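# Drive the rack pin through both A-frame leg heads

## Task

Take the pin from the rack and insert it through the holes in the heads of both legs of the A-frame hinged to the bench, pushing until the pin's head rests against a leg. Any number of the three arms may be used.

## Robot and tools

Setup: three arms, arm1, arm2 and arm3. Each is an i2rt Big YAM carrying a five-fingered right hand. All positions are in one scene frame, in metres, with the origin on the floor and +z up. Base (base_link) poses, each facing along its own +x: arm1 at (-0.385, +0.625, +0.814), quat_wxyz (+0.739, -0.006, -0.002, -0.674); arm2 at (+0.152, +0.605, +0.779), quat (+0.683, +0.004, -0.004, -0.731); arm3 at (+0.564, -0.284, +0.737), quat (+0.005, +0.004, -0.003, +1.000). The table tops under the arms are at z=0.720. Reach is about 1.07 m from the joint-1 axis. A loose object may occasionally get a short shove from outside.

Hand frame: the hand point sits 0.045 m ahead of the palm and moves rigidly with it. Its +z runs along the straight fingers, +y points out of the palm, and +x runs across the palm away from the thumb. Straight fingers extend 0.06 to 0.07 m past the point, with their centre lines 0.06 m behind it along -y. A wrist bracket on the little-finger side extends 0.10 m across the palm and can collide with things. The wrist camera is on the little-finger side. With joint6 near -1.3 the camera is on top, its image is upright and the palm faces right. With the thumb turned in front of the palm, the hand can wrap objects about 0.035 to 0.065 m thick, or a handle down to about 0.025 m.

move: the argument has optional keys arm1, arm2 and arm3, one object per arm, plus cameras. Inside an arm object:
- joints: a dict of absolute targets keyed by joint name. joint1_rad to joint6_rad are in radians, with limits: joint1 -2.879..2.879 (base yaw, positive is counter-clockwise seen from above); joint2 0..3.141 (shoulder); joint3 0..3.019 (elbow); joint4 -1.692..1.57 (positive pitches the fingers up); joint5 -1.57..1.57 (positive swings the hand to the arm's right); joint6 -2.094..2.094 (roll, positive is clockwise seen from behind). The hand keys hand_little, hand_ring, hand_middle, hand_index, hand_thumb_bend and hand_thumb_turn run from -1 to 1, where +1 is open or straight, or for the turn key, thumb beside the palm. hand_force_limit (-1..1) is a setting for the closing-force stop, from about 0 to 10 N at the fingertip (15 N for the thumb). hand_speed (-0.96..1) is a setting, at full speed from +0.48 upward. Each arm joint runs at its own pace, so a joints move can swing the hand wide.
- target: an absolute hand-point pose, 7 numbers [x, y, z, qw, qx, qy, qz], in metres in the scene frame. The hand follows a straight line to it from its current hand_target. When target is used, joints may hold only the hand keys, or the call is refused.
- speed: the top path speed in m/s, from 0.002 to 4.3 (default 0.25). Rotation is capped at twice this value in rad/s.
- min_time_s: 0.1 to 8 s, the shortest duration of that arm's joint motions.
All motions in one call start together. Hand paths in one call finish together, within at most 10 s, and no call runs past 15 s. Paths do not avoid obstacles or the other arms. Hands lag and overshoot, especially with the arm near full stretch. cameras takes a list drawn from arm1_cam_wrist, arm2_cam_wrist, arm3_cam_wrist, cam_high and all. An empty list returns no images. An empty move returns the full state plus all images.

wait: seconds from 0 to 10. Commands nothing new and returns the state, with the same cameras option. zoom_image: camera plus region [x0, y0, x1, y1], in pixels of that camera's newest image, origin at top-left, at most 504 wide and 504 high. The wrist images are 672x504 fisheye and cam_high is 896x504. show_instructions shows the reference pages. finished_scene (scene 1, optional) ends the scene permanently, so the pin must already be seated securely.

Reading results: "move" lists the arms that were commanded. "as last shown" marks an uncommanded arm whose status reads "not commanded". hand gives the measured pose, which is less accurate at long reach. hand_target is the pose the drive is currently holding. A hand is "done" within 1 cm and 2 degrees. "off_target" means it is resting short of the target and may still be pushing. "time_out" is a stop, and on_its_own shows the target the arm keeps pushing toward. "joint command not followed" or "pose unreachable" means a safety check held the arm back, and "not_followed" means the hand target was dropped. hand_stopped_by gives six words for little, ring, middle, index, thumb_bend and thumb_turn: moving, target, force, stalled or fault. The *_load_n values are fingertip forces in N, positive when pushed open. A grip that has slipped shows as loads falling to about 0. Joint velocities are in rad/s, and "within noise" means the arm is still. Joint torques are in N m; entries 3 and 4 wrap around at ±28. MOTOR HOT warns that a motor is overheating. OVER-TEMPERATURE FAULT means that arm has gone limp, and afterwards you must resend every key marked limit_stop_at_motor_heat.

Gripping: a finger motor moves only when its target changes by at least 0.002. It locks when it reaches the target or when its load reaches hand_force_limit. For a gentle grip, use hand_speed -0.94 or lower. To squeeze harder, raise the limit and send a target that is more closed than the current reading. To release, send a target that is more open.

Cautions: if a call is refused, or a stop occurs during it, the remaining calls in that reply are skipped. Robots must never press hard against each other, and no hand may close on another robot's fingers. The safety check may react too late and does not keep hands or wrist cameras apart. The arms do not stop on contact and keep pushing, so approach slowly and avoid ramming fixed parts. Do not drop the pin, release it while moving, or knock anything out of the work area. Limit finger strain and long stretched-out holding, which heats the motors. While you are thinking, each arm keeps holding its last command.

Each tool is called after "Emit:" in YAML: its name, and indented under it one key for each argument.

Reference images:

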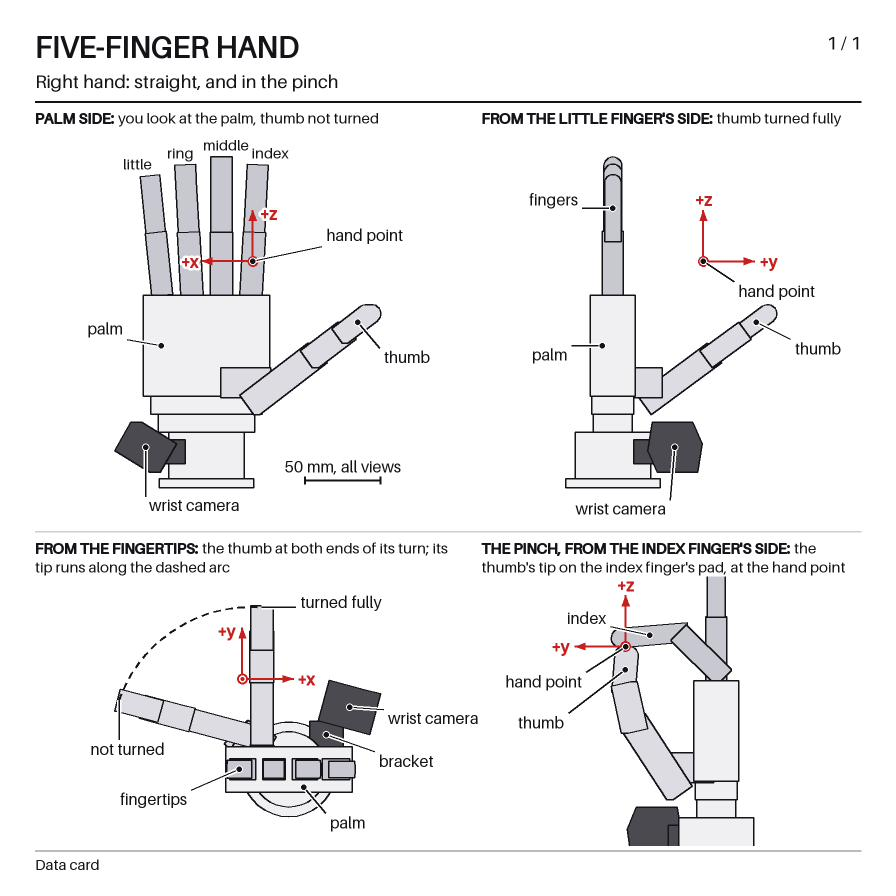

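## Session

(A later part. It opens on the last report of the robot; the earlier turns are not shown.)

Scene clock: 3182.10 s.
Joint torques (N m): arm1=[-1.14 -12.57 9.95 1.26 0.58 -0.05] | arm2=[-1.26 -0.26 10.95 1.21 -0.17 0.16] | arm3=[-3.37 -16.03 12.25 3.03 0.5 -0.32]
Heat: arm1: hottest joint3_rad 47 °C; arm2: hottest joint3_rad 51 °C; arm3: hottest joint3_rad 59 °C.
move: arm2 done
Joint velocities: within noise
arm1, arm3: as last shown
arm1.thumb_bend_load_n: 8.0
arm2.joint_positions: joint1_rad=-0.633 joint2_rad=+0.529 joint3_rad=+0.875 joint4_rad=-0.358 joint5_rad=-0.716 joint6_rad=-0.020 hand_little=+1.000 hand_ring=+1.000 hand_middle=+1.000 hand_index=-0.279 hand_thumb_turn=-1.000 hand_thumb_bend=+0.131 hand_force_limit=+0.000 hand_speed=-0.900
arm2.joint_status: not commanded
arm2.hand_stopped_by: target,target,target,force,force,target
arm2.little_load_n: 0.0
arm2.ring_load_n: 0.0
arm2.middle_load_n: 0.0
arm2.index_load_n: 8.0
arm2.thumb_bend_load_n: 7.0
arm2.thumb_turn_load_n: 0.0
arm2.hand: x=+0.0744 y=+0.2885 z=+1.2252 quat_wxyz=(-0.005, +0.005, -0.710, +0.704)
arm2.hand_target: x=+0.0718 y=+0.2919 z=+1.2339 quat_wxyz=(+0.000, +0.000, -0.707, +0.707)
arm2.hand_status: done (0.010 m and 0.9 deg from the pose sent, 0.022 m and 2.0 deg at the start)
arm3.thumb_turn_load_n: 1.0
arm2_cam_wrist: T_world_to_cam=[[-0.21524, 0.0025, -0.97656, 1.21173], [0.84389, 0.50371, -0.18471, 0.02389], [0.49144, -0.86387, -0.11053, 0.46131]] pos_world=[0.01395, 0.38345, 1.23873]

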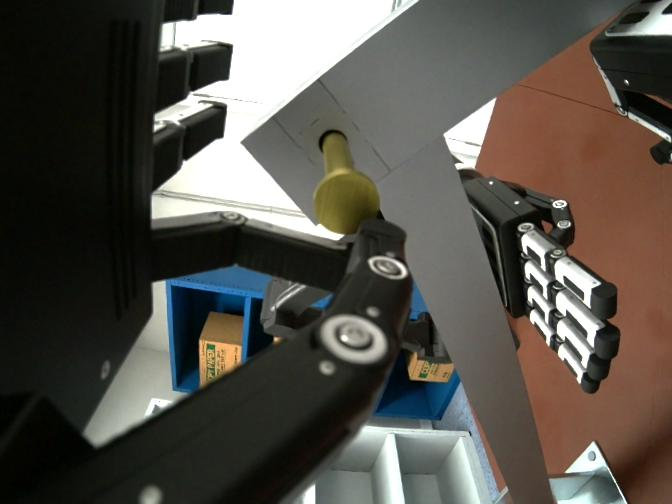

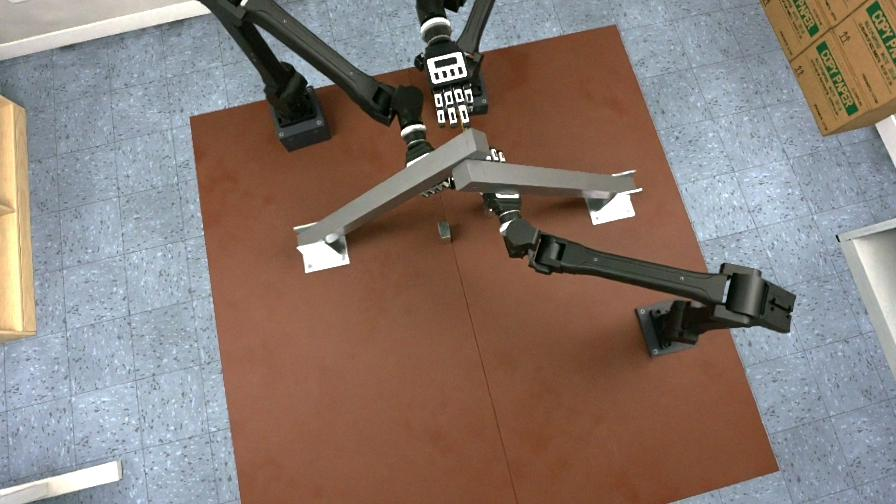

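Emit:
move:
  arm2: {"joints": {"hand_index": 0.5, "hand_thumb_bend": 1, "hand_speed": -0.6}}

Emit:
move:
  arm2: {"target": [0.072, 0.36, 1.236, 0, 0, 0.7071, -0.7071], "speed": 0.12}
  arm3: {"target": [0.070, 0.210, 1.125, 0.669, -0.669, 0.229, 0.229], "speed": 0.3}
  cameras: ["arm2_cam_wrist", "cam_high"]

Emit:
zoom_image:
  camera: "cam_high"
  region: [440, 130, 520, 210]

Emit:
zoom_image:
  camera: "arm2_cam_wrist"
  region: [250, 60, 500, 260]

Scene clock: 3200.07 s.
Joint torques (N m): arm1=[-0.56 -12.81 9.84 1.32 0.61 -0.07] | arm2=[-1.08 -0.26 10.97 1.2 -0.16 0.16] | arm3=[-3.14 -16.03 12.26 2.99 0.5 -0.32]
Heat: arm1: hottest joint3_rad 47 °C; arm2: hottest joint3_rad 51 °C; arm3: hottest joint3_rad 60 °C.
move: arm2 done
Joint velocities: within noise
arm1.joint_positions: joint1_rad=+0.811 joint2_rad=+1.449 joint3_rad=+0.829 joint4_rad=+0.541 joint5_rad=+0.863 joint6_rad=+0.705 hand_little=-1.000 hand_ring=-1.000 hand_middle=-1.000 hand_index=-1.000 hand_thumb_turn=-0.865 hand_thumb_bend=+0.206 hand_force_limit=+0.000 hand_speed=-0.800
arm1.joint_status: not commanded
arm1.hand_stopped_by: target,target,target,target,force,force
arm1.little_load_n: 0.0
arm1.ring_load_n: 0.0
arm1.middle_load_n: 0.0
arm1.index_load_n: 0.0
arm1.thumb_bend_load_n: 8.0
arm1.thumb_turn_load_n: 10.5
arm1.hand: x=+0.0204 y=+0.1730 z=+1.0648 quat_wxyz=(-0.230, -0.213, -0.688, +0.654)
arm1.hand_target: x=+0.0030 y=+0.1627 z=+1.0973 quat_wxyz=(-0.234, -0.234, -0.667, +0.667)
arm1.hand_status: not commanded
arm2.joint_positions: joint1_rad=-0.634 joint2_rad=+0.529 joint3_rad=+0.875 joint4_rad=-0.358 joint5_rad=-0.716 joint6_rad=-0.020 hand_little=+1.000 hand_ring=+1.000 hand_middle=+1.000 hand_index=+0.500 hand_thumb_turn=-1.000 hand_thumb_bend=+1.000 hand_force_limit=+0.000 hand_speed=-0.600
arm2.joint_status: all done
arm2.hand_stopped_by: target,target,target,target,target,target
arm2.little_load_n: 0.0
arm2.ring_load_n: 0.0
arm2.middle_load_n: 0.0
arm2.index_load_n: 0.0
arm2.thumb_bend_load_n: 0.0
arm2.thumb_turn_load_n: 0.0
arm2.hand: x=+0.0743 y=+0.2885 z=+1.2252 quat_wxyz=(-0.005, +0.005, -0.710, +0.704)
arm2.hand_target: x=+0.0717 y=+0.2919 z=+1.2339 quat_wxyz=(+0.000, +0.000, -0.707, +0.707)
arm2.hand_status: not commanded
arm3: as last shown
arm3.thumb_turn_load_n: 0.5
pictures: none

Scene clock: 3201.50 s.
Joint torques (N m): arm1=[-1.03 -13.1 9.92 1.5 0.65 -0.08] | arm2=[-1.03 1.32 9.77 1.07 -0.21 0.14] | arm3=[-4.07 -18.37 11.96 1.87 0.26 -0.18]
Heat: arm1: hottest joint3_rad 47 °C; arm2: hottest joint3_rad 50 °C; arm3: hottest joint3_rad 59 °C.
move: arm2 done; arm3 off_target
Joint velocities: within noise
arm1: as last shown
arm1.thumb_bend_load_n: 7.5
arm2.joint_positions: joint1_rad=-1.025 joint2_rad=+0.413 joint3_rad=+0.875 joint4_rad=-0.466 joint5_rad=-1.107 joint6_rad=-0.020 hand_little=+1.000 hand_ring=+1.000 hand_middle=+1.000 hand_index=+0.500 hand_thumb_turn=-1.000 hand_thumb_bend=+1.000 hand_force_limit=+0.000 hand_speed=-0.600
arm2.joint_status: not commanded
arm2.hand_stopped_by: target,target,target,target,target,target
arm2.little_load_n: 0.0
arm2.ring_load_n: 0.0
arm2.middle_load_n: 0.0
arm2.index_load_n: 0.0
arm2.thumb_bend_load_n: 0.0
arm2.thumb_turn_load_n: 0.0
arm2.hand: x=+0.0739 y=+0.3578 z=+1.2320 quat_wxyz=(-0.004, +0.006, -0.707, +0.707)
arm2.hand_target: x=+0.0720 y=+0.3599 z=+1.2360 quat_wxyz=(+0.000, +0.000, -0.707, +0.707)
arm2.hand_status: done (0.005 m and 0.8 deg from the pose sent, 0.072 m and 0.9 deg at the start)
arm3.joint_positions: joint1_rad=-0.563 joint2_rad=+1.618 joint3_rad=+1.227 joint4_rad=+0.250 joint5_rad=+0.963 joint6_rad=+0.674 hand_little=+1.000 hand_ring=+1.000 hand_middle=+1.000 hand_index=+1.000 hand_thumb_turn=-1.000 hand_thumb_bend=-0.981 hand_force_limit=+0.000 hand_speed=-0.800
arm3.joint_status: not commanded
arm3.hand_stopped_by: target,target,target,fault,force,target
arm3.little_load_n: 0.0
arm3.ring_load_n: 0.0
arm3.middle_load_n: 0.0
arm3.index_load_n: 0.0
arm3.thumb_bend_load_n: 8.0
arm3.thumb_turn_load_n: 0.5
arm3.hand: x=+0.0541 y=+0.1938 z=+1.0421 quat_wxyz=(-0.650, +0.707, -0.194, -0.199)
arm3.hand_target: x=+0.0736 y=+0.2063 z=+1.1231 quat_wxyz=(-0.670, +0.669, -0.229, -0.229)
arm3.hand_status: off_target (0.086 m and 7.2 deg from the pose sent, 0.094 m and 8.3 deg at the start)
arm2_cam_wrist: T_world_to_cam=[[-0.2184, -0.00399, -0.97585, 1.21973], [0.84352, 0.50205, -0.19083, -0.00123], [0.49069, -0.86483, -0.10628, 0.5174]] pos_world=[0.01354, 0.45294, 1.24503]

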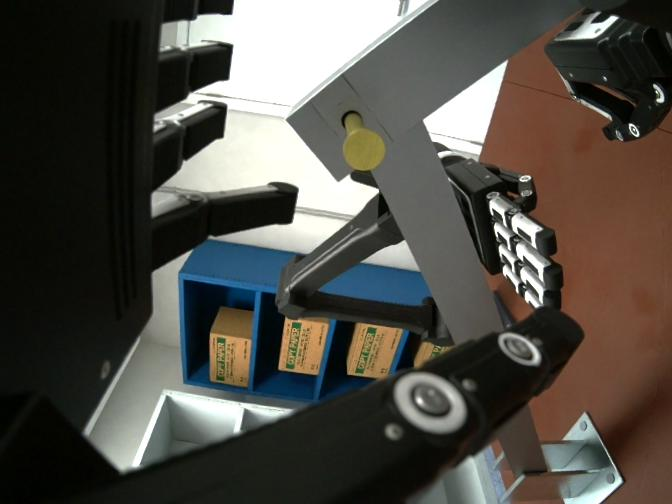

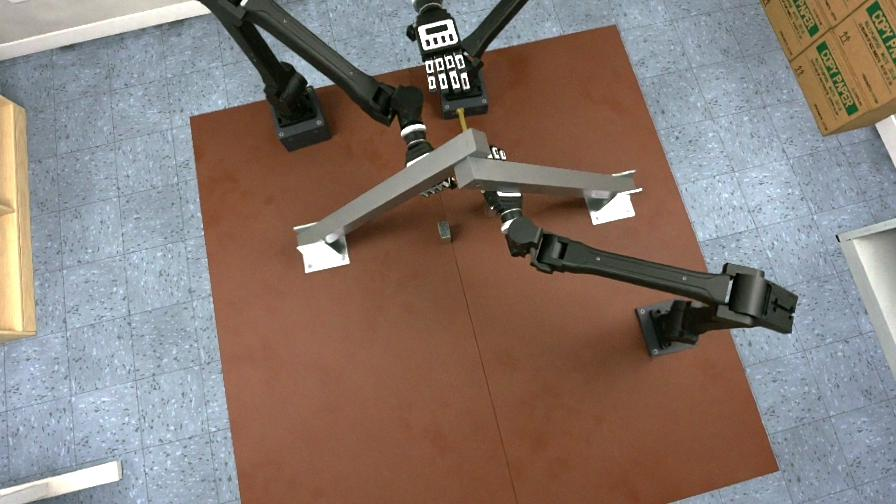

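Scaled by 6.300 from the camera's image (finer frame: 1280x720).

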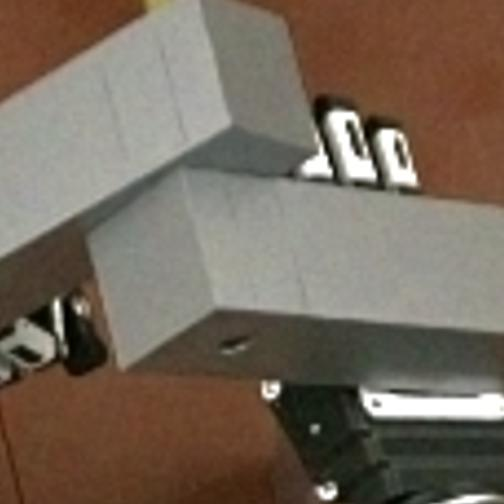

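Scaled by 2.016 from the camera's image (finer frame: 960x720).

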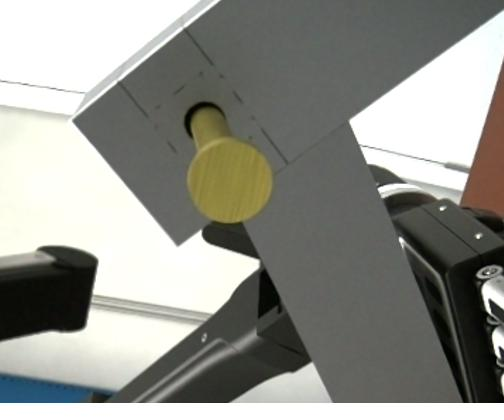

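Emit:
zoom_image:
  camera: "cam_high"
  region: [440, 95, 500, 155]

Emit:
zoom_image:
  camera: "cam_high"
  region: [450, 155, 510, 215]

Scaled by 8.400 from the camera's image (finer frame: 1280x720).

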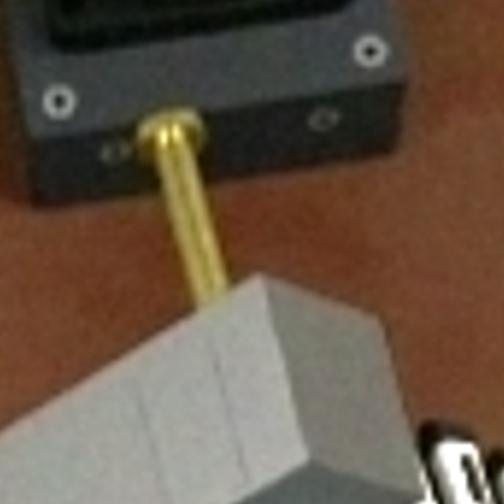

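Scaled by 8.400 from the camera's image (finer frame: 1280x720).

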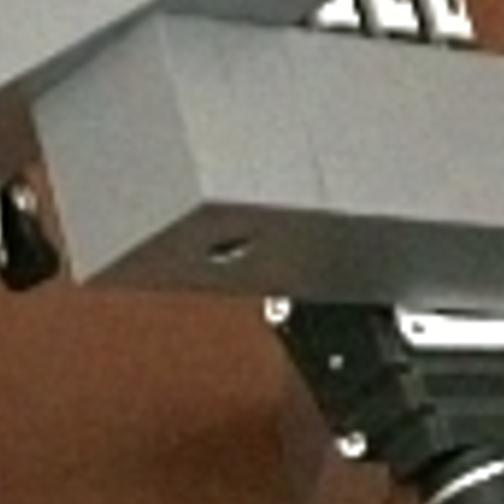

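Emit:
move:
  arm1: {"target": [0.013, 0.162, 1.083, 0.230, 0.230, 0.6686, -0.6686], "speed": 0.1}
  arm3: {"target": [0.085, 0.211, 1.142, 0.667, -0.667, 0.235, 0.235], "speed": 0.5}
  cameras: ["arm2_cam_wrist", "cam_high"]

Emit:
zoom_image:
  camera: "arm2_cam_wrist"
  region: [250, 60, 500, 260]

Emit:
zoom_image:
  camera: "cam_high"
  region: [450, 155, 510, 215]

Scene clock: 3412.80 s.
Joint torques (N m): arm1=[1.08 -10.34 9.87 2.18 0.71 -0.21] | arm2=[-1.08 1.32 9.78 1.06 -0.17 0.15] | arm3=[-4.07 -17.26 11.97 1.57 0.25 -0.14]
Heat: arm1: hottest joint3_rad 46 °C; arm2: hottest joint3_rad 48 °C; arm3: hottest joint3_rad 61 °C.
move: arm1 off_target; arm3 off_target
Joint velocities: within noise
arm1.joint_positions: joint1_rad=+0.811 joint2_rad=+1.457 joint3_rad=+0.829 joint4_rad=+0.556 joint5_rad=+0.874 joint6_rad=+0.705 hand_little=-1.000 hand_ring=-1.000 hand_middle=-1.000 hand_index=-1.000 hand_thumb_turn=-0.865 hand_thumb_bend=+0.206 hand_force_limit=+0.000 hand_speed=-0.800
arm1.joint_status: not commanded
arm1.hand_stopped_by: target,target,target,target,force,force
arm1.little_load_n: 0.0
arm1.ring_load_n: 0.0
arm1.middle_load_n: 0.0
arm1.index_load_n: 0.0
arm1.thumb_bend_load_n: 7.5
arm1.thumb_turn_load_n: 10.5
arm1.hand: x=+0.0195 y=+0.1712 z=+1.0638 quat_wxyz=(-0.229, -0.218, -0.685, +0.656)
arm1.hand_target: x=+0.0127 y=+0.1625 z=+1.0829 quat_wxyz=(-0.230, -0.230, -0.669, +0.668)
arm1.hand_status: off_target (0.022 m and 2.7 deg from the pose sent, 0.022 m and 3.4 deg at the start)
arm2: as last shown
arm2.hand_target: x=+0.0721 y=+0.3599 z=+1.2360 quat_wxyz=(+0.000, +0.000, -0.707, +0.707)
arm3.joint_positions: joint1_rad=-0.580 joint2_rad=+1.572 joint3_rad=+1.227 joint4_rad=+0.220 joint5_rad=+0.944 joint6_rad=+0.688 hand_little=+1.000 hand_ring=+1.000 hand_middle=+1.000 hand_index=+1.000 hand_thumb_turn=-1.000 hand_thumb_bend=-0.981 hand_force_limit=+0.000 hand_speed=-0.800
arm3.joint_status: not commanded
arm3.hand_stopped_by: target,target,target,fault,force,target
arm3.little_load_n: 0.0
arm3.ring_load_n: 0.0
arm3.middle_load_n: 0.0
arm3.index_load_n: 0.0
arm3.thumb_bend_load_n: 8.0
arm3.thumb_turn_load_n: 0.5
arm3.hand: x=+0.0669 y=+0.1955 z=+1.0669 quat_wxyz=(-0.650, +0.702, -0.202, -0.210)
arm3.hand_target: x=+0.0880 y=+0.2076 z=+1.1404 quat_wxyz=(-0.668, +0.666, -0.235, -0.235)
arm3.hand_status: off_target (0.079 m and 6.5 deg from the pose sent, 0.106 m and 8.0 deg at the start)
arm2_cam_wrist: T_world_to_cam=[[-0.2184, -0.00407, -0.97585, 1.21977], [0.84334, 0.50235, -0.19084, -0.00136], [0.491, -0.86465, -0.10628, 0.51731]] pos_world=[0.01354, 0.45294, 1.24503]

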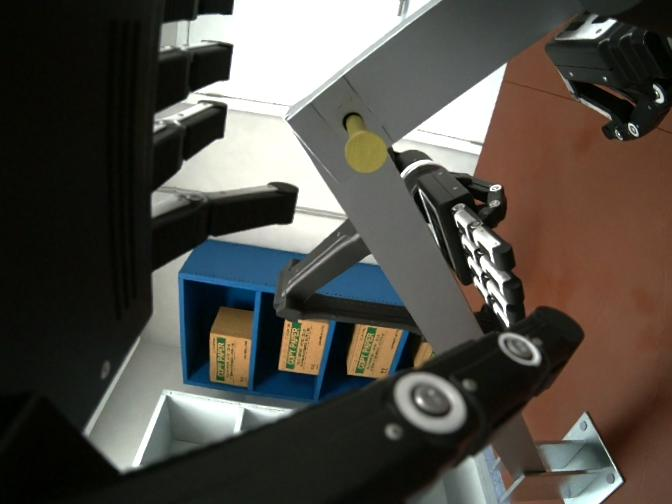

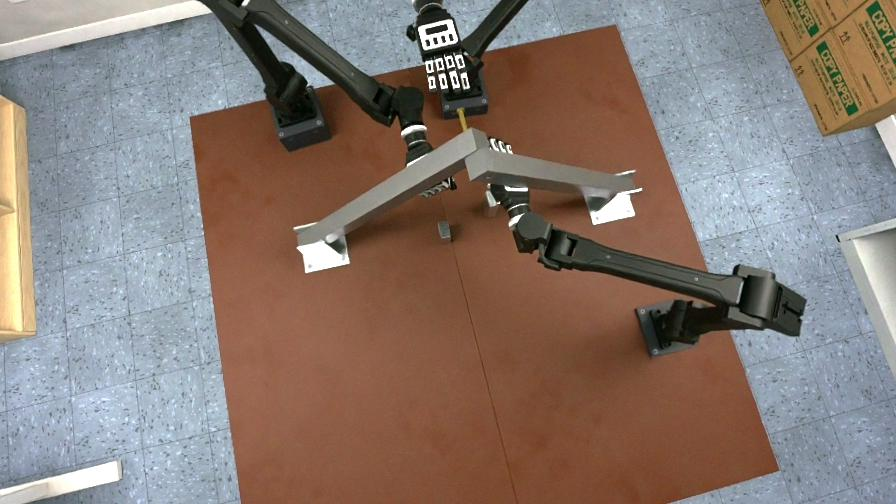

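Scaled by 2.016 from the camera's image (finer frame: 960x720).

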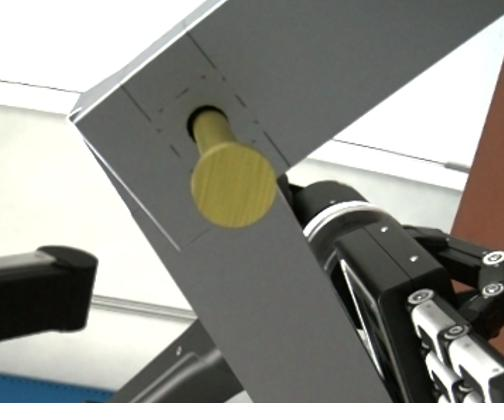

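Scaled by 8.400 from the camera's image (finer frame: 1280x720).

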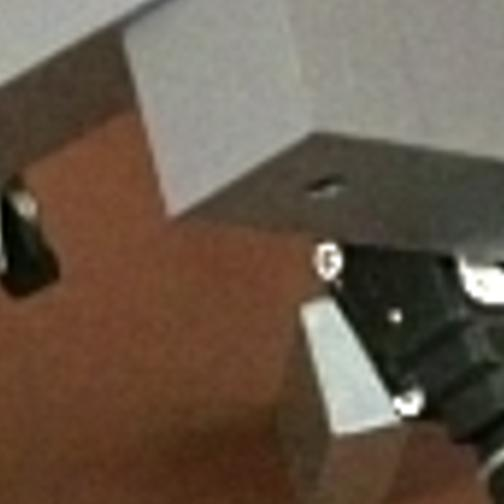

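Emit:
zoom_image:
  camera: "arm2_cam_wrist"
  region: [280, 90, 430, 240]

Scaled by 3.360 from the camera's image (finer frame: 960x720).

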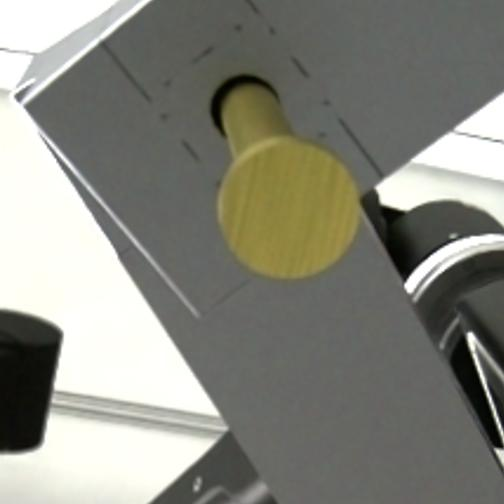

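Emit:
move:
  arm1: {"target": [0.022, 0.162, 1.066, 0.224, 0.224, 0.6706, -0.6706], "speed": 0.1}
  arm3: {"target": [0.075, 0.21, 1.112, 0.669, -0.669, 0.229, 0.229], "speed": 0.2}
  cameras: ["arm2_cam_wrist", "cam_high"]

Emit:
zoom_image:
  camera: "arm2_cam_wrist"
  region: [280, 90, 430, 240]

Emit:
zoom_image:
  camera: "cam_high"
  region: [450, 135, 510, 195]

Scene clock: 3529.90 s.
Joint torques (N m): arm1=[1.14 -11.05 9.85 2.33 0.71 -0.26] | arm2=[-1.08 1.32 9.77 1.07 -0.17 0.14] | arm3=[-3.14 -13.74 10.28 2.95 0.37 -0.3]
Heat: arm1: hottest joint3_rad 46 °C; arm2: hottest joint3_rad 48 °C; arm3: hottest joint3_rad 63 °C.
move: arm1 off_target; arm3 off_target
Joint velocities: within noise
arm1.joint_positions: joint1_rad=+0.817 joint2_rad=+1.509 joint3_rad=+0.829 joint4_rad=+0.599 joint5_rad=+0.886 joint6_rad=+0.697 hand_little=-1.000 hand_ring=-1.000 hand_middle=-1.000 hand_index=-1.000 hand_thumb_turn=-0.865 hand_thumb_bend=+0.206 hand_force_limit=+0.000 hand_speed=-0.800
arm1.joint_status: not commanded
arm1.hand_stopped_by: target,target,target,target,force,force
arm1.little_load_n: 0.0
arm1.ring_load_n: 0.0
arm1.middle_load_n: 0.0
arm1.index_load_n: 0.0
arm1.thumb_bend_load_n: 8.0
arm1.thumb_turn_load_n: 10.5
arm1.hand: x=+0.0252 y=+0.1677 z=+1.0436 quat_wxyz=(-0.221, -0.216, -0.688, +0.657)
arm1.hand_target: x=+0.0217 y=+0.1624 z=+1.0658 quat_wxyz=(-0.224, -0.224, -0.671, +0.670)
arm1.hand_status: off_target (0.023 m and 2.7 deg from the pose sent, 0.010 m and 2.5 deg at the start)
arm2: as last shown
arm3.joint_positions: joint1_rad=-0.580 joint2_rad=+1.573 joint3_rad=+1.227 joint4_rad=+0.245 joint5_rad=+0.952 joint6_rad=+0.688 hand_little=+1.000 hand_ring=+1.000 hand_middle=+1.000 hand_index=+1.000 hand_thumb_turn=-1.000 hand_thumb_bend=-0.981 hand_force_limit=+0.000 hand_speed=-0.800
arm3.joint_status: not commanded
arm3.hand_stopped_by: target,target,target,fault,force,target
arm3.little_load_n: 0.0
arm3.ring_load_n: 0.0
arm3.middle_load_n: 0.0
arm3.index_load_n: 0.0
arm3.thumb_bend_load_n: 8.0
arm3.thumb_turn_load_n: 0.5
arm3.hand: x=+0.0673 y=+0.1969 z=+1.0721 quat_wxyz=(-0.654, +0.694, -0.210, -0.216)
arm3.hand_target: x=+0.0765 y=+0.2084 z=+1.1116 quat_wxyz=(-0.669, +0.669, -0.229, -0.229)
arm3.hand_status: off_target (0.043 m and 4.3 deg from the pose sent, 0.048 m and 5.7 deg at the start)
arm2_cam_wrist: T_world_to_cam=[[-0.2184, -0.00407, -0.97585, 1.21977], [0.84334, 0.50235, -0.19084, -0.00136], [0.491, -0.86465, -0.10628, 0.51731]] pos_world=[0.01354, 0.45294, 1.24503]

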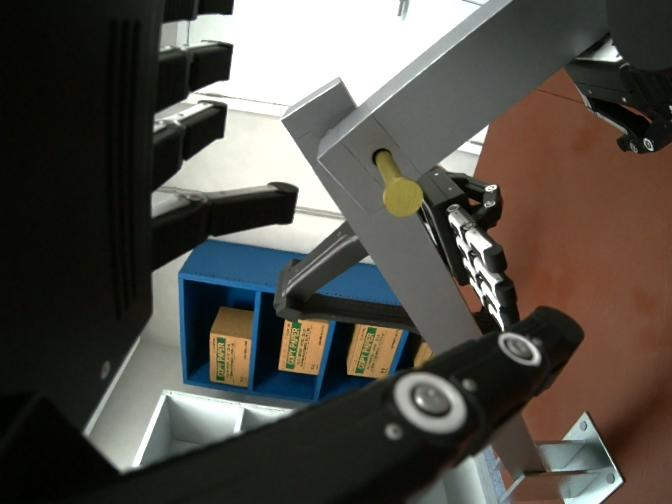

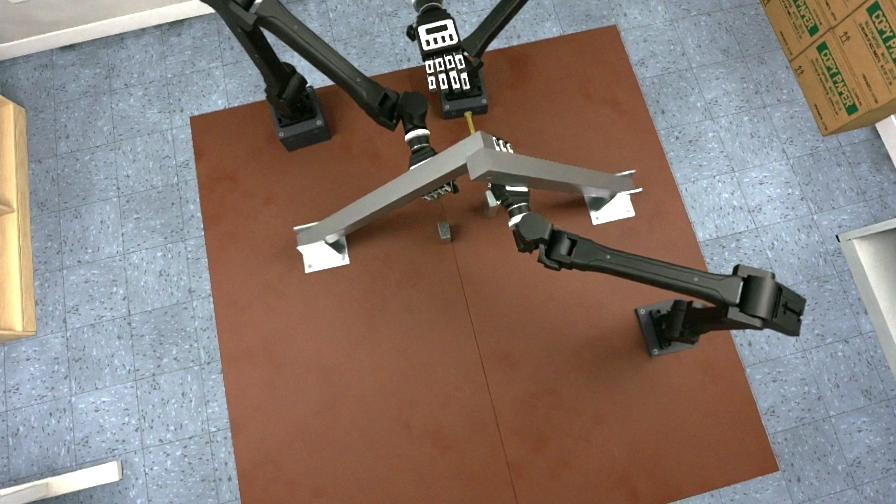

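Scaled by 3.360 from the camera's image (finer frame: 960x720).

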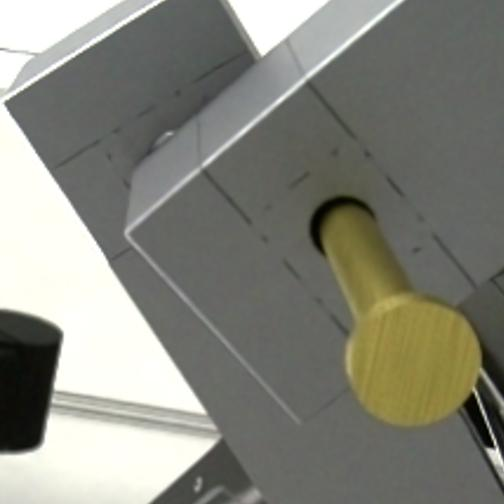

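Scaled by 8.400 from the camera's image (finer frame: 1280x720).

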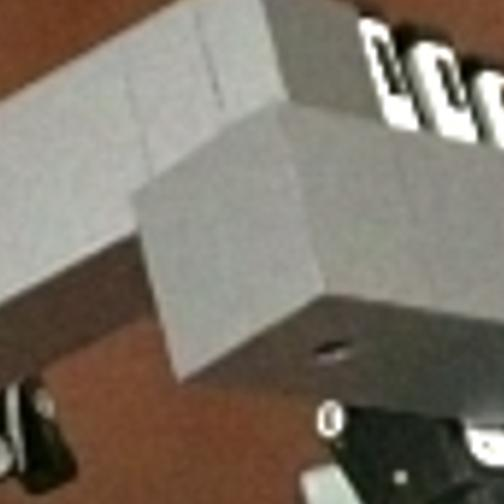

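Emit:
move:
  arm3: {"target": [0.050, 0.21, 1.065, 0.6725, -0.6725, 0.2185, 0.2185], "speed": 0.15}
  arm1: {"target": [0.0075, 0.162, 1.0905, 0.231, 0.231, 0.6682, -0.6682], "speed": 0.1}
  cameras: ["arm2_cam_wrist"]

Emit:
zoom_image:
  camera: "arm2_cam_wrist"
  region: [280, 70, 430, 220]

Scene clock: 3577.70 s.
Joint torques (N m): arm1=[-0.44 -12.81 9.74 1.59 0.48 -0.11] | arm2=[-1.08 1.32 9.77 1.07 -0.17 0.15] | arm3=[-2.9 -16.15 9.16 3 0.5 -0.31]
Heat: arm1: hottest joint3_rad 46 °C; arm2: hottest joint3_rad 48 °C; arm3: hottest joint3_rad 59 °C.
move: arm1 off_target; arm3 off_target
Joint velocities: within noise
arm1.joint_positions: joint1_rad=+0.815 joint2_rad=+1.473 joint3_rad=+0.829 joint4_rad=+0.562 joint5_rad=+0.872 joint6_rad=+0.697 hand_little=-1.000 hand_ring=-1.000 hand_middle=-1.000 hand_index=-1.000 hand_thumb_turn=-0.865 hand_thumb_bend=+0.206 hand_force_limit=+0.000 hand_speed=-0.800
arm1.joint_status: not commanded
arm1.hand_stopped_by: target,target,target,target,force,force
arm1.little_load_n: 0.0
arm1.ring_load_n: 0.0
arm1.middle_load_n: 0.0
arm1.index_load_n: 0.0
arm1.thumb_bend_load_n: 7.5
arm1.thumb_turn_load_n: 10.0
arm1.hand: x=+0.0229 y=+0.1715 z=+1.0551 quat_wxyz=(-0.224, -0.212, -0.690, +0.655)
arm1.hand_target: x=+0.0074 y=+0.1625 z=+1.0897 quat_wxyz=(-0.231, -0.231, -0.668, +0.668)
arm1.hand_status: off_target (0.040 m and 3.7 deg from the pose sent, 0.050 m and 3.3 deg at the start)
arm2: as last shown
arm3.joint_positions: joint1_rad=-0.559 joint2_rad=+1.681 joint3_rad=+1.227 joint4_rad=+0.350 joint5_rad=+0.976 joint6_rad=+0.660 hand_little=+1.000 hand_ring=+1.000 hand_middle=+1.000 hand_index=+1.000 hand_thumb_turn=-1.000 hand_thumb_bend=-0.981 hand_force_limit=+0.000 hand_speed=-0.800
arm3.joint_status: not commanded
arm3.hand_stopped_by: target,target,target,fault,force,target
arm3.little_load_n: 0.0
arm3.ring_load_n: 0.0
arm3.middle_load_n: 0.0
arm3.index_load_n: 0.0
arm3.thumb_bend_load_n: 8.0
arm3.thumb_turn_load_n: 0.5
arm3.hand: x=+0.0417 y=+0.2010 z=+1.0224 quat_wxyz=(-0.657, +0.697, -0.200, -0.205)
arm3.hand_target: x=+0.0510 y=+0.2089 z=+1.0644 quat_wxyz=(-0.672, +0.673, -0.219, -0.218)
arm3.hand_status: off_target (0.044 m and 4.3 deg from the pose sent, 0.023 m and 3.5 deg at the start)
arm2_cam_wrist: T_world_to_cam=[[-0.2184, -0.00407, -0.97585, 1.21977], [0.84334, 0.50235, -0.19084, -0.00136], [0.491, -0.86465, -0.10628, 0.51731]] pos_world=[0.01354, 0.45294, 1.24503]

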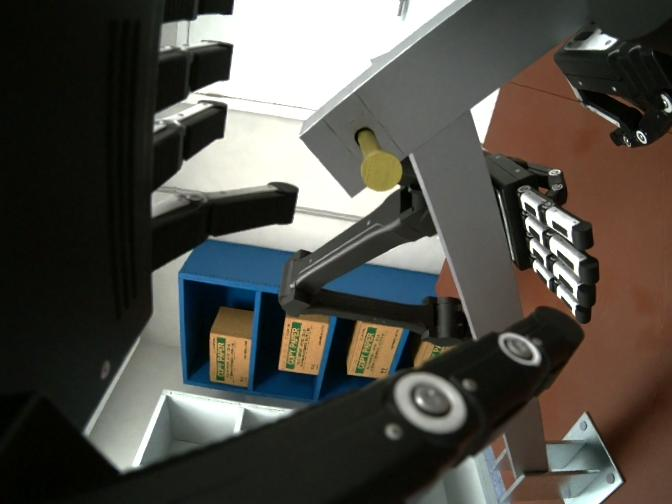

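Scaled by 3.360 from the camera's image (finer frame: 960x720).

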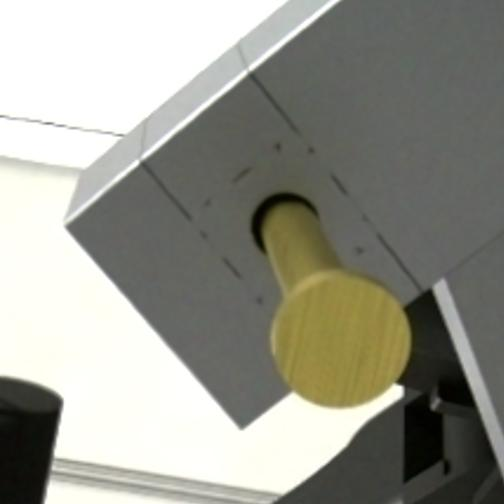

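Emit:
move:
  arm3: {"target": [0.0765, 0.21, 1.1325, 0.669, -0.669, 0.229, 0.229], "speed": 0.3}
  arm1: {"target": [0.006, 0.162, 1.094, 0.232, 0.232, 0.668, -0.668], "speed": 0.1}
  cameras: ["arm2_cam_wrist", "cam_high"]

Emit:
zoom_image:
  camera: "arm2_cam_wrist"
  region: [280, 70, 430, 220]

Emit:
zoom_image:
  camera: "cam_high"
  region: [450, 145, 510, 205]

Scene clock: 3593.60 s.
Joint torques (N m): arm1=[-0.56 -13.68 9.87 1.55 0.55 -0.08] | arm2=[-1.08 1.32 9.77 1.07 -0.17 0.15] | arm3=[-3.25 -16.97 12.19 1.47 0.33 -0.13]
Heat: arm1: hottest joint3_rad 46 °C; arm2: hottest joint3_rad 48 °C; arm3: hottest joint3_rad 57 °C.
move: arm1 off_target; arm3 off_target
Joint velocities: within noise
arm1.joint_positions: joint1_rad=+0.814 joint2_rad=+1.467 joint3_rad=+0.829 joint4_rad=+0.551 joint5_rad=+0.869 joint6_rad=+0.698 hand_little=-1.000 hand_ring=-1.000 hand_middle=-1.000 hand_index=-1.000 hand_thumb_turn=-0.865 hand_thumb_bend=+0.206 hand_force_limit=+0.000 hand_speed=-0.800
arm1.joint_status: not commanded
arm1.hand_stopped_by: target,target,target,target,force,force
arm1.little_load_n: 0.0
arm1.ring_load_n: 0.0
arm1.middle_load_n: 0.0
arm1.index_load_n: 0.0
arm1.thumb_bend_load_n: 8.0
arm1.thumb_turn_load_n: 10.5
arm1.hand: x=+0.0221 y=+0.1720 z=+1.0561 quat_wxyz=(-0.224, -0.211, -0.691, +0.654)
arm1.hand_target: x=+0.0059 y=+0.1626 z=+1.0932 quat_wxyz=(-0.232, -0.232, -0.668, +0.668)
arm1.hand_status: off_target (0.042 m and 4.0 deg from the pose sent, 0.043 m and 3.8 deg at the start)
arm2: as last shown
arm2.index_load_n: -0.5
arm2.thumb_bend_load_n: 0.5
arm3.joint_positions: joint1_rad=-0.580 joint2_rad=+1.589 joint3_rad=+1.227 joint4_rad=+0.240 joint5_rad=+0.952 joint6_rad=+0.669 hand_little=+1.000 hand_ring=+1.000 hand_middle=+1.000 hand_index=+1.000 hand_thumb_turn=-1.000 hand_thumb_bend=-0.981 hand_force_limit=+0.000 hand_speed=-0.800
arm3.joint_status: not commanded
arm3.hand_stopped_by: target,target,target,fault,force,target
arm3.little_load_n: 0.0
arm3.ring_load_n: 0.0
arm3.middle_load_n: 0.0
arm3.index_load_n: 0.0
arm3.thumb_bend_load_n: 8.0
arm3.thumb_turn_load_n: 0.5
arm3.hand: x=+0.0654 y=+0.1984 z=+1.0592 quat_wxyz=(-0.653, +0.702, -0.199, -0.203)
arm3.hand_target: x=+0.0796 y=+0.2070 z=+1.1310 quat_wxyz=(-0.669, +0.669, -0.229, -0.229)
arm3.hand_status: off_target (0.075 m and 6.2 deg from the pose sent, 0.116 m and 5.6 deg at the start; pose on its path clipped on 7 of 39 steps)
arm2_cam_wrist: T_world_to_cam=[[-0.2184, -0.00407, -0.97585, 1.21977], [0.84334, 0.50235, -0.19084, -0.00136], [0.491, -0.86465, -0.10628, 0.51731]] pos_world=[0.01354, 0.45294, 1.24503]

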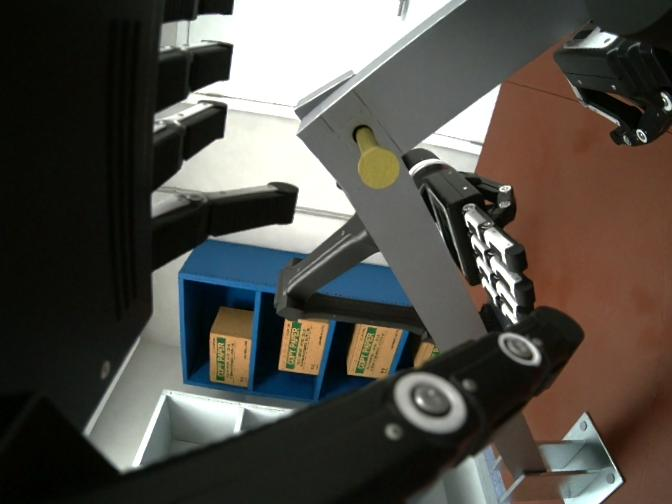

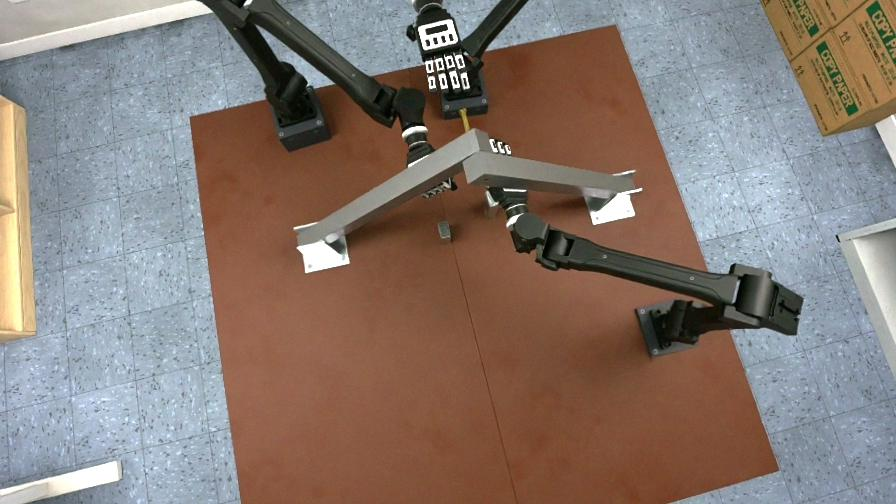

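Scaled by 3.360 from the camera's image (finer frame: 960x720).

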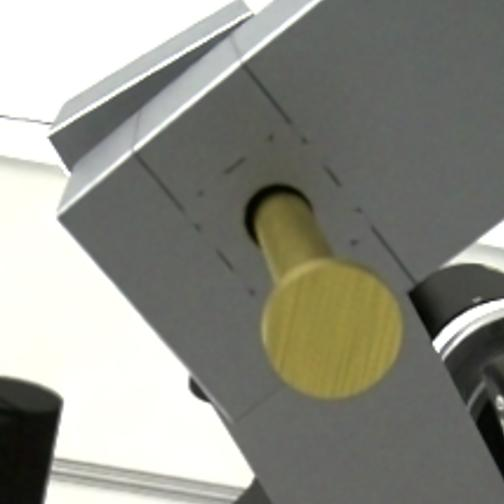

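Scaled by 8.400 from the camera's image (finer frame: 1280x720).

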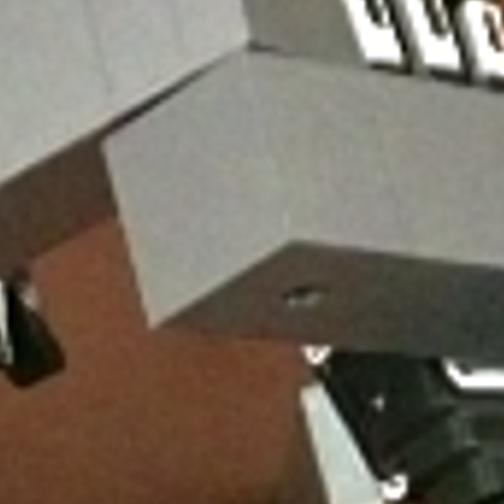

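Emit:
move:
  arm3: {"target": [0.050, 0.21, 1.065, 0.6725, -0.6725, 0.2185, 0.2185], "speed": 0.15}
  arm1: {"target": [0.022, 0.162, 1.066, 0.224, 0.224, 0.6706, -0.6706], "speed": 0.1}

Emit:
move:
  arm3: {"target": [0.0725, 0.21, 1.1265, 0.669, -0.669, 0.229, 0.229], "speed": 0.3}
  arm1: {"target": [0.010, 0.162, 1.0865, 0.2305, 0.2305, 0.6684, -0.6684], "speed": 0.1}
  cameras: ["arm2_cam_wrist", "cam_high"]

Emit:
zoom_image:
  camera: "arm2_cam_wrist"
  region: [280, 70, 430, 220]

Emit:
zoom_image:
  camera: "cam_high"
  region: [450, 145, 510, 205]

Scene clock: 3662.50 s.
Joint torques (N m): arm1=[1.2 -12.04 9.59 2.43 0.81 -0.23] | arm2=[-1.08 1.32 9.78 1.06 -0.17 0.15] | arm3=[-2.84 -15.97 9.17 2.95 0.5 -0.32]
Heat: arm1: hottest joint3_rad 46 °C; arm2: hottest joint3_rad 48 °C; arm3: hottest joint3_rad 63 °C.
move: arm1 off_target; arm3 off_target
Joint velocities: within noise
arm1.joint_positions: joint1_rad=+0.817 joint2_rad=+1.510 joint3_rad=+0.829 joint4_rad=+0.599 joint5_rad=+0.886 joint6_rad=+0.697 hand_little=-1.000 hand_ring=-1.000 hand_middle=-1.000 hand_index=-1.000 hand_thumb_turn=-0.865 hand_thumb_bend=+0.206 hand_force_limit=+0.000 hand_speed=-0.800
arm1.joint_status: not commanded
arm1.hand_stopped_by: target,target,target,target,force,force
arm1.little_load_n: 0.0
arm1.ring_load_n: 0.0
arm1.middle_load_n: 0.0
arm1.index_load_n: 0.0
arm1.thumb_bend_load_n: 7.5
arm1.thumb_turn_load_n: 10.5
arm1.hand: x=+0.0252 y=+0.1677 z=+1.0434 quat_wxyz=(-0.221, -0.216, -0.688, +0.657)
arm1.hand_target: x=+0.0217 y=+0.1623 z=+1.0657 quat_wxyz=(-0.224, -0.225, -0.671, +0.670)
arm1.hand_status: off_target (0.024 m and 2.7 deg from the pose sent, 0.014 m and 3.4 deg at the start)
arm2: as last shown
arm2.thumb_bend_load_n: 0.0
arm3.joint_positions: joint1_rad=-0.559 joint2_rad=+1.680 joint3_rad=+1.227 joint4_rad=+0.349 joint5_rad=+0.976 joint6_rad=+0.660 hand_little=+1.000 hand_ring=+1.000 hand_middle=+1.000 hand_index=+1.000 hand_thumb_turn=-1.000 hand_thumb_bend=-0.981 hand_force_limit=+0.000 hand_speed=-0.800
arm3.joint_status: not commanded
arm3.hand_stopped_by: target,target,target,fault,force,target
arm3.little_load_n: 0.0
arm3.ring_load_n: 0.0
arm3.middle_load_n: 0.0
arm3.index_load_n: 0.0
arm3.thumb_bend_load_n: 8.0
arm3.thumb_turn_load_n: 1.0
arm3.hand: x=+0.0418 y=+0.2010 z=+1.0228 quat_wxyz=(-0.657, +0.697, -0.200, -0.205)
arm3.hand_target: x=+0.0511 y=+0.2090 z=+1.0645 quat_wxyz=(-0.672, +0.673, -0.219, -0.218)
arm3.hand_status: off_target (0.044 m and 4.3 deg from the pose sent, 0.020 m and 4.9 deg at the start)
pictures: none

Scene clock: 3663.80 s.
Joint torques (N m): arm1=[-0.03 -13.51 9.39 1.63 0.41 -0.05] | arm2=[-1.08 1.32 9.77 1.06 -0.16 0.15] | arm3=[-3.31 -17.2 12 1.51 0.31 -0.13]
Heat: arm1: hottest joint3_rad 46 °C; arm2: hottest joint3_rad 48 °C; arm3: hottest joint3_rad 63 °C.
move: arm1 off_target; arm3 off_target
Joint velocities: within noise
arm1.joint_positions: joint1_rad=+0.817 joint2_rad=+1.487 joint3_rad=+0.829 joint4_rad=+0.572 joint5_rad=+0.877 joint6_rad=+0.697 hand_little=-1.000 hand_ring=-1.000 hand_middle=-1.000 hand_index=-1.000 hand_thumb_turn=-0.865 hand_thumb_bend=+0.206 hand_force_limit=+0.000 hand_speed=-0.800
arm1.joint_status: not commanded
arm1.hand_stopped_by: target,target,target,target,force,force
arm1.little_load_n: 0.0
arm1.ring_load_n: 0.0
arm1.middle_load_n: 0.0
arm1.index_load_n: 0.0
arm1.thumb_bend_load_n: 7.5
arm1.thumb_turn_load_n: 10.5
arm1.hand: x=+0.0243 y=+0.1706 z=+1.0498 quat_wxyz=(-0.222, -0.212, -0.690, +0.655)
arm1.hand_target: x=+0.0099 y=+0.1625 z=+1.0858 quat_wxyz=(-0.230, -0.231, -0.668, +0.669)
arm1.hand_status: off_target (0.040 m and 3.7 deg from the pose sent, 0.046 m and 3.3 deg at the start)
arm2: as last shown
arm2.middle_load_n: -0.5
arm2.index_load_n: 0.0
arm3.joint_positions: joint1_rad=-0.577 joint2_rad=+1.602 joint3_rad=+1.227 joint4_rad=+0.254 joint5_rad=+0.957 joint6_rad=+0.670 hand_little=+1.000 hand_ring=+1.000 hand_middle=+1.000 hand_index=+1.000 hand_thumb_turn=-1.000 hand_thumb_bend=-0.981 hand_force_limit=+0.000 hand_speed=-0.800
arm3.joint_status: not commanded
arm3.hand_stopped_by: target,target,target,fault,force,target
arm3.little_load_n: -0.5
arm3.ring_load_n: 0.0
arm3.middle_load_n: 0.0
arm3.index_load_n: 0.0
arm3.thumb_bend_load_n: 8.0
arm3.thumb_turn_load_n: 0.5
arm3.hand: x=+0.0619 y=+0.1989 z=+1.0533 quat_wxyz=(-0.653, +0.702, -0.200, -0.202)
arm3.hand_target: x=+0.0757 y=+0.2072 z=+1.1250 quat_wxyz=(-0.669, +0.669, -0.229, -0.229)
arm3.hand_status: off_target (0.075 m and 6.2 deg from the pose sent, 0.109 m and 5.6 deg at the start; pose on its path clipped on 5 of 39 steps)
arm2_cam_wrist: T_world_to_cam=[[-0.2184, -0.00407, -0.97585, 1.21977], [0.84334, 0.50235, -0.19084, -0.00136], [0.491, -0.86465, -0.10628, 0.51731]] pos_world=[0.01354, 0.45294, 1.24503]

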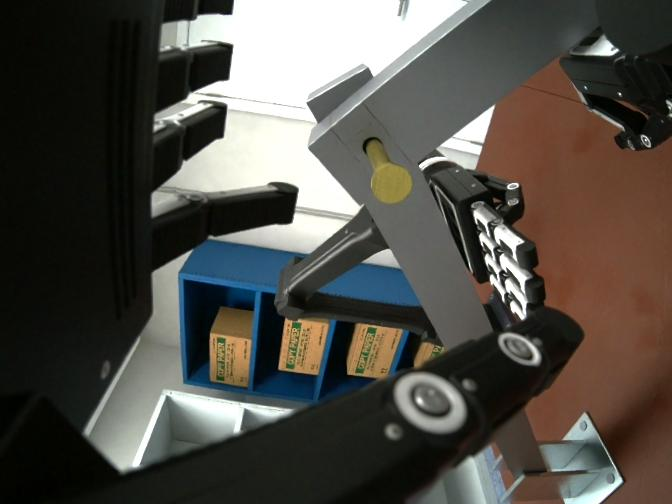

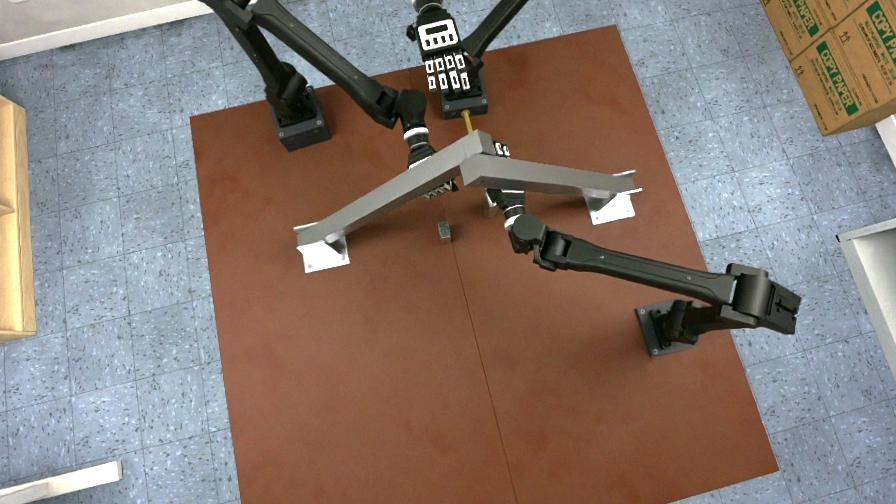

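Scaled by 3.360 from the camera's image (finer frame: 960x720).

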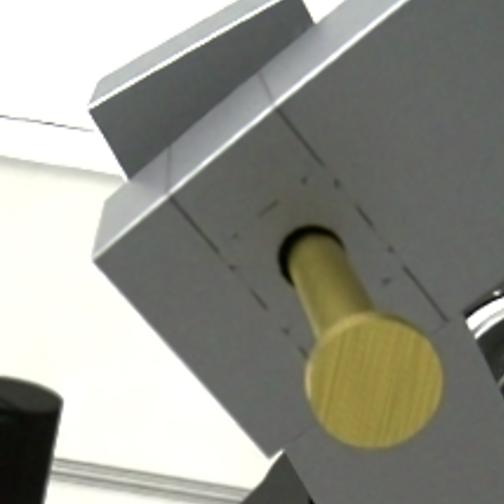

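Scaled by 8.400 from the camera's image (finer frame: 1280x720).

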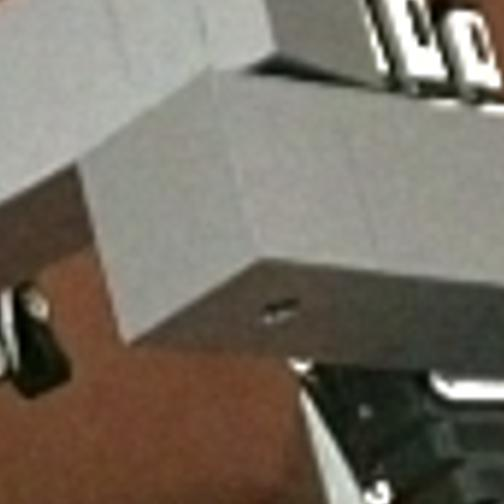

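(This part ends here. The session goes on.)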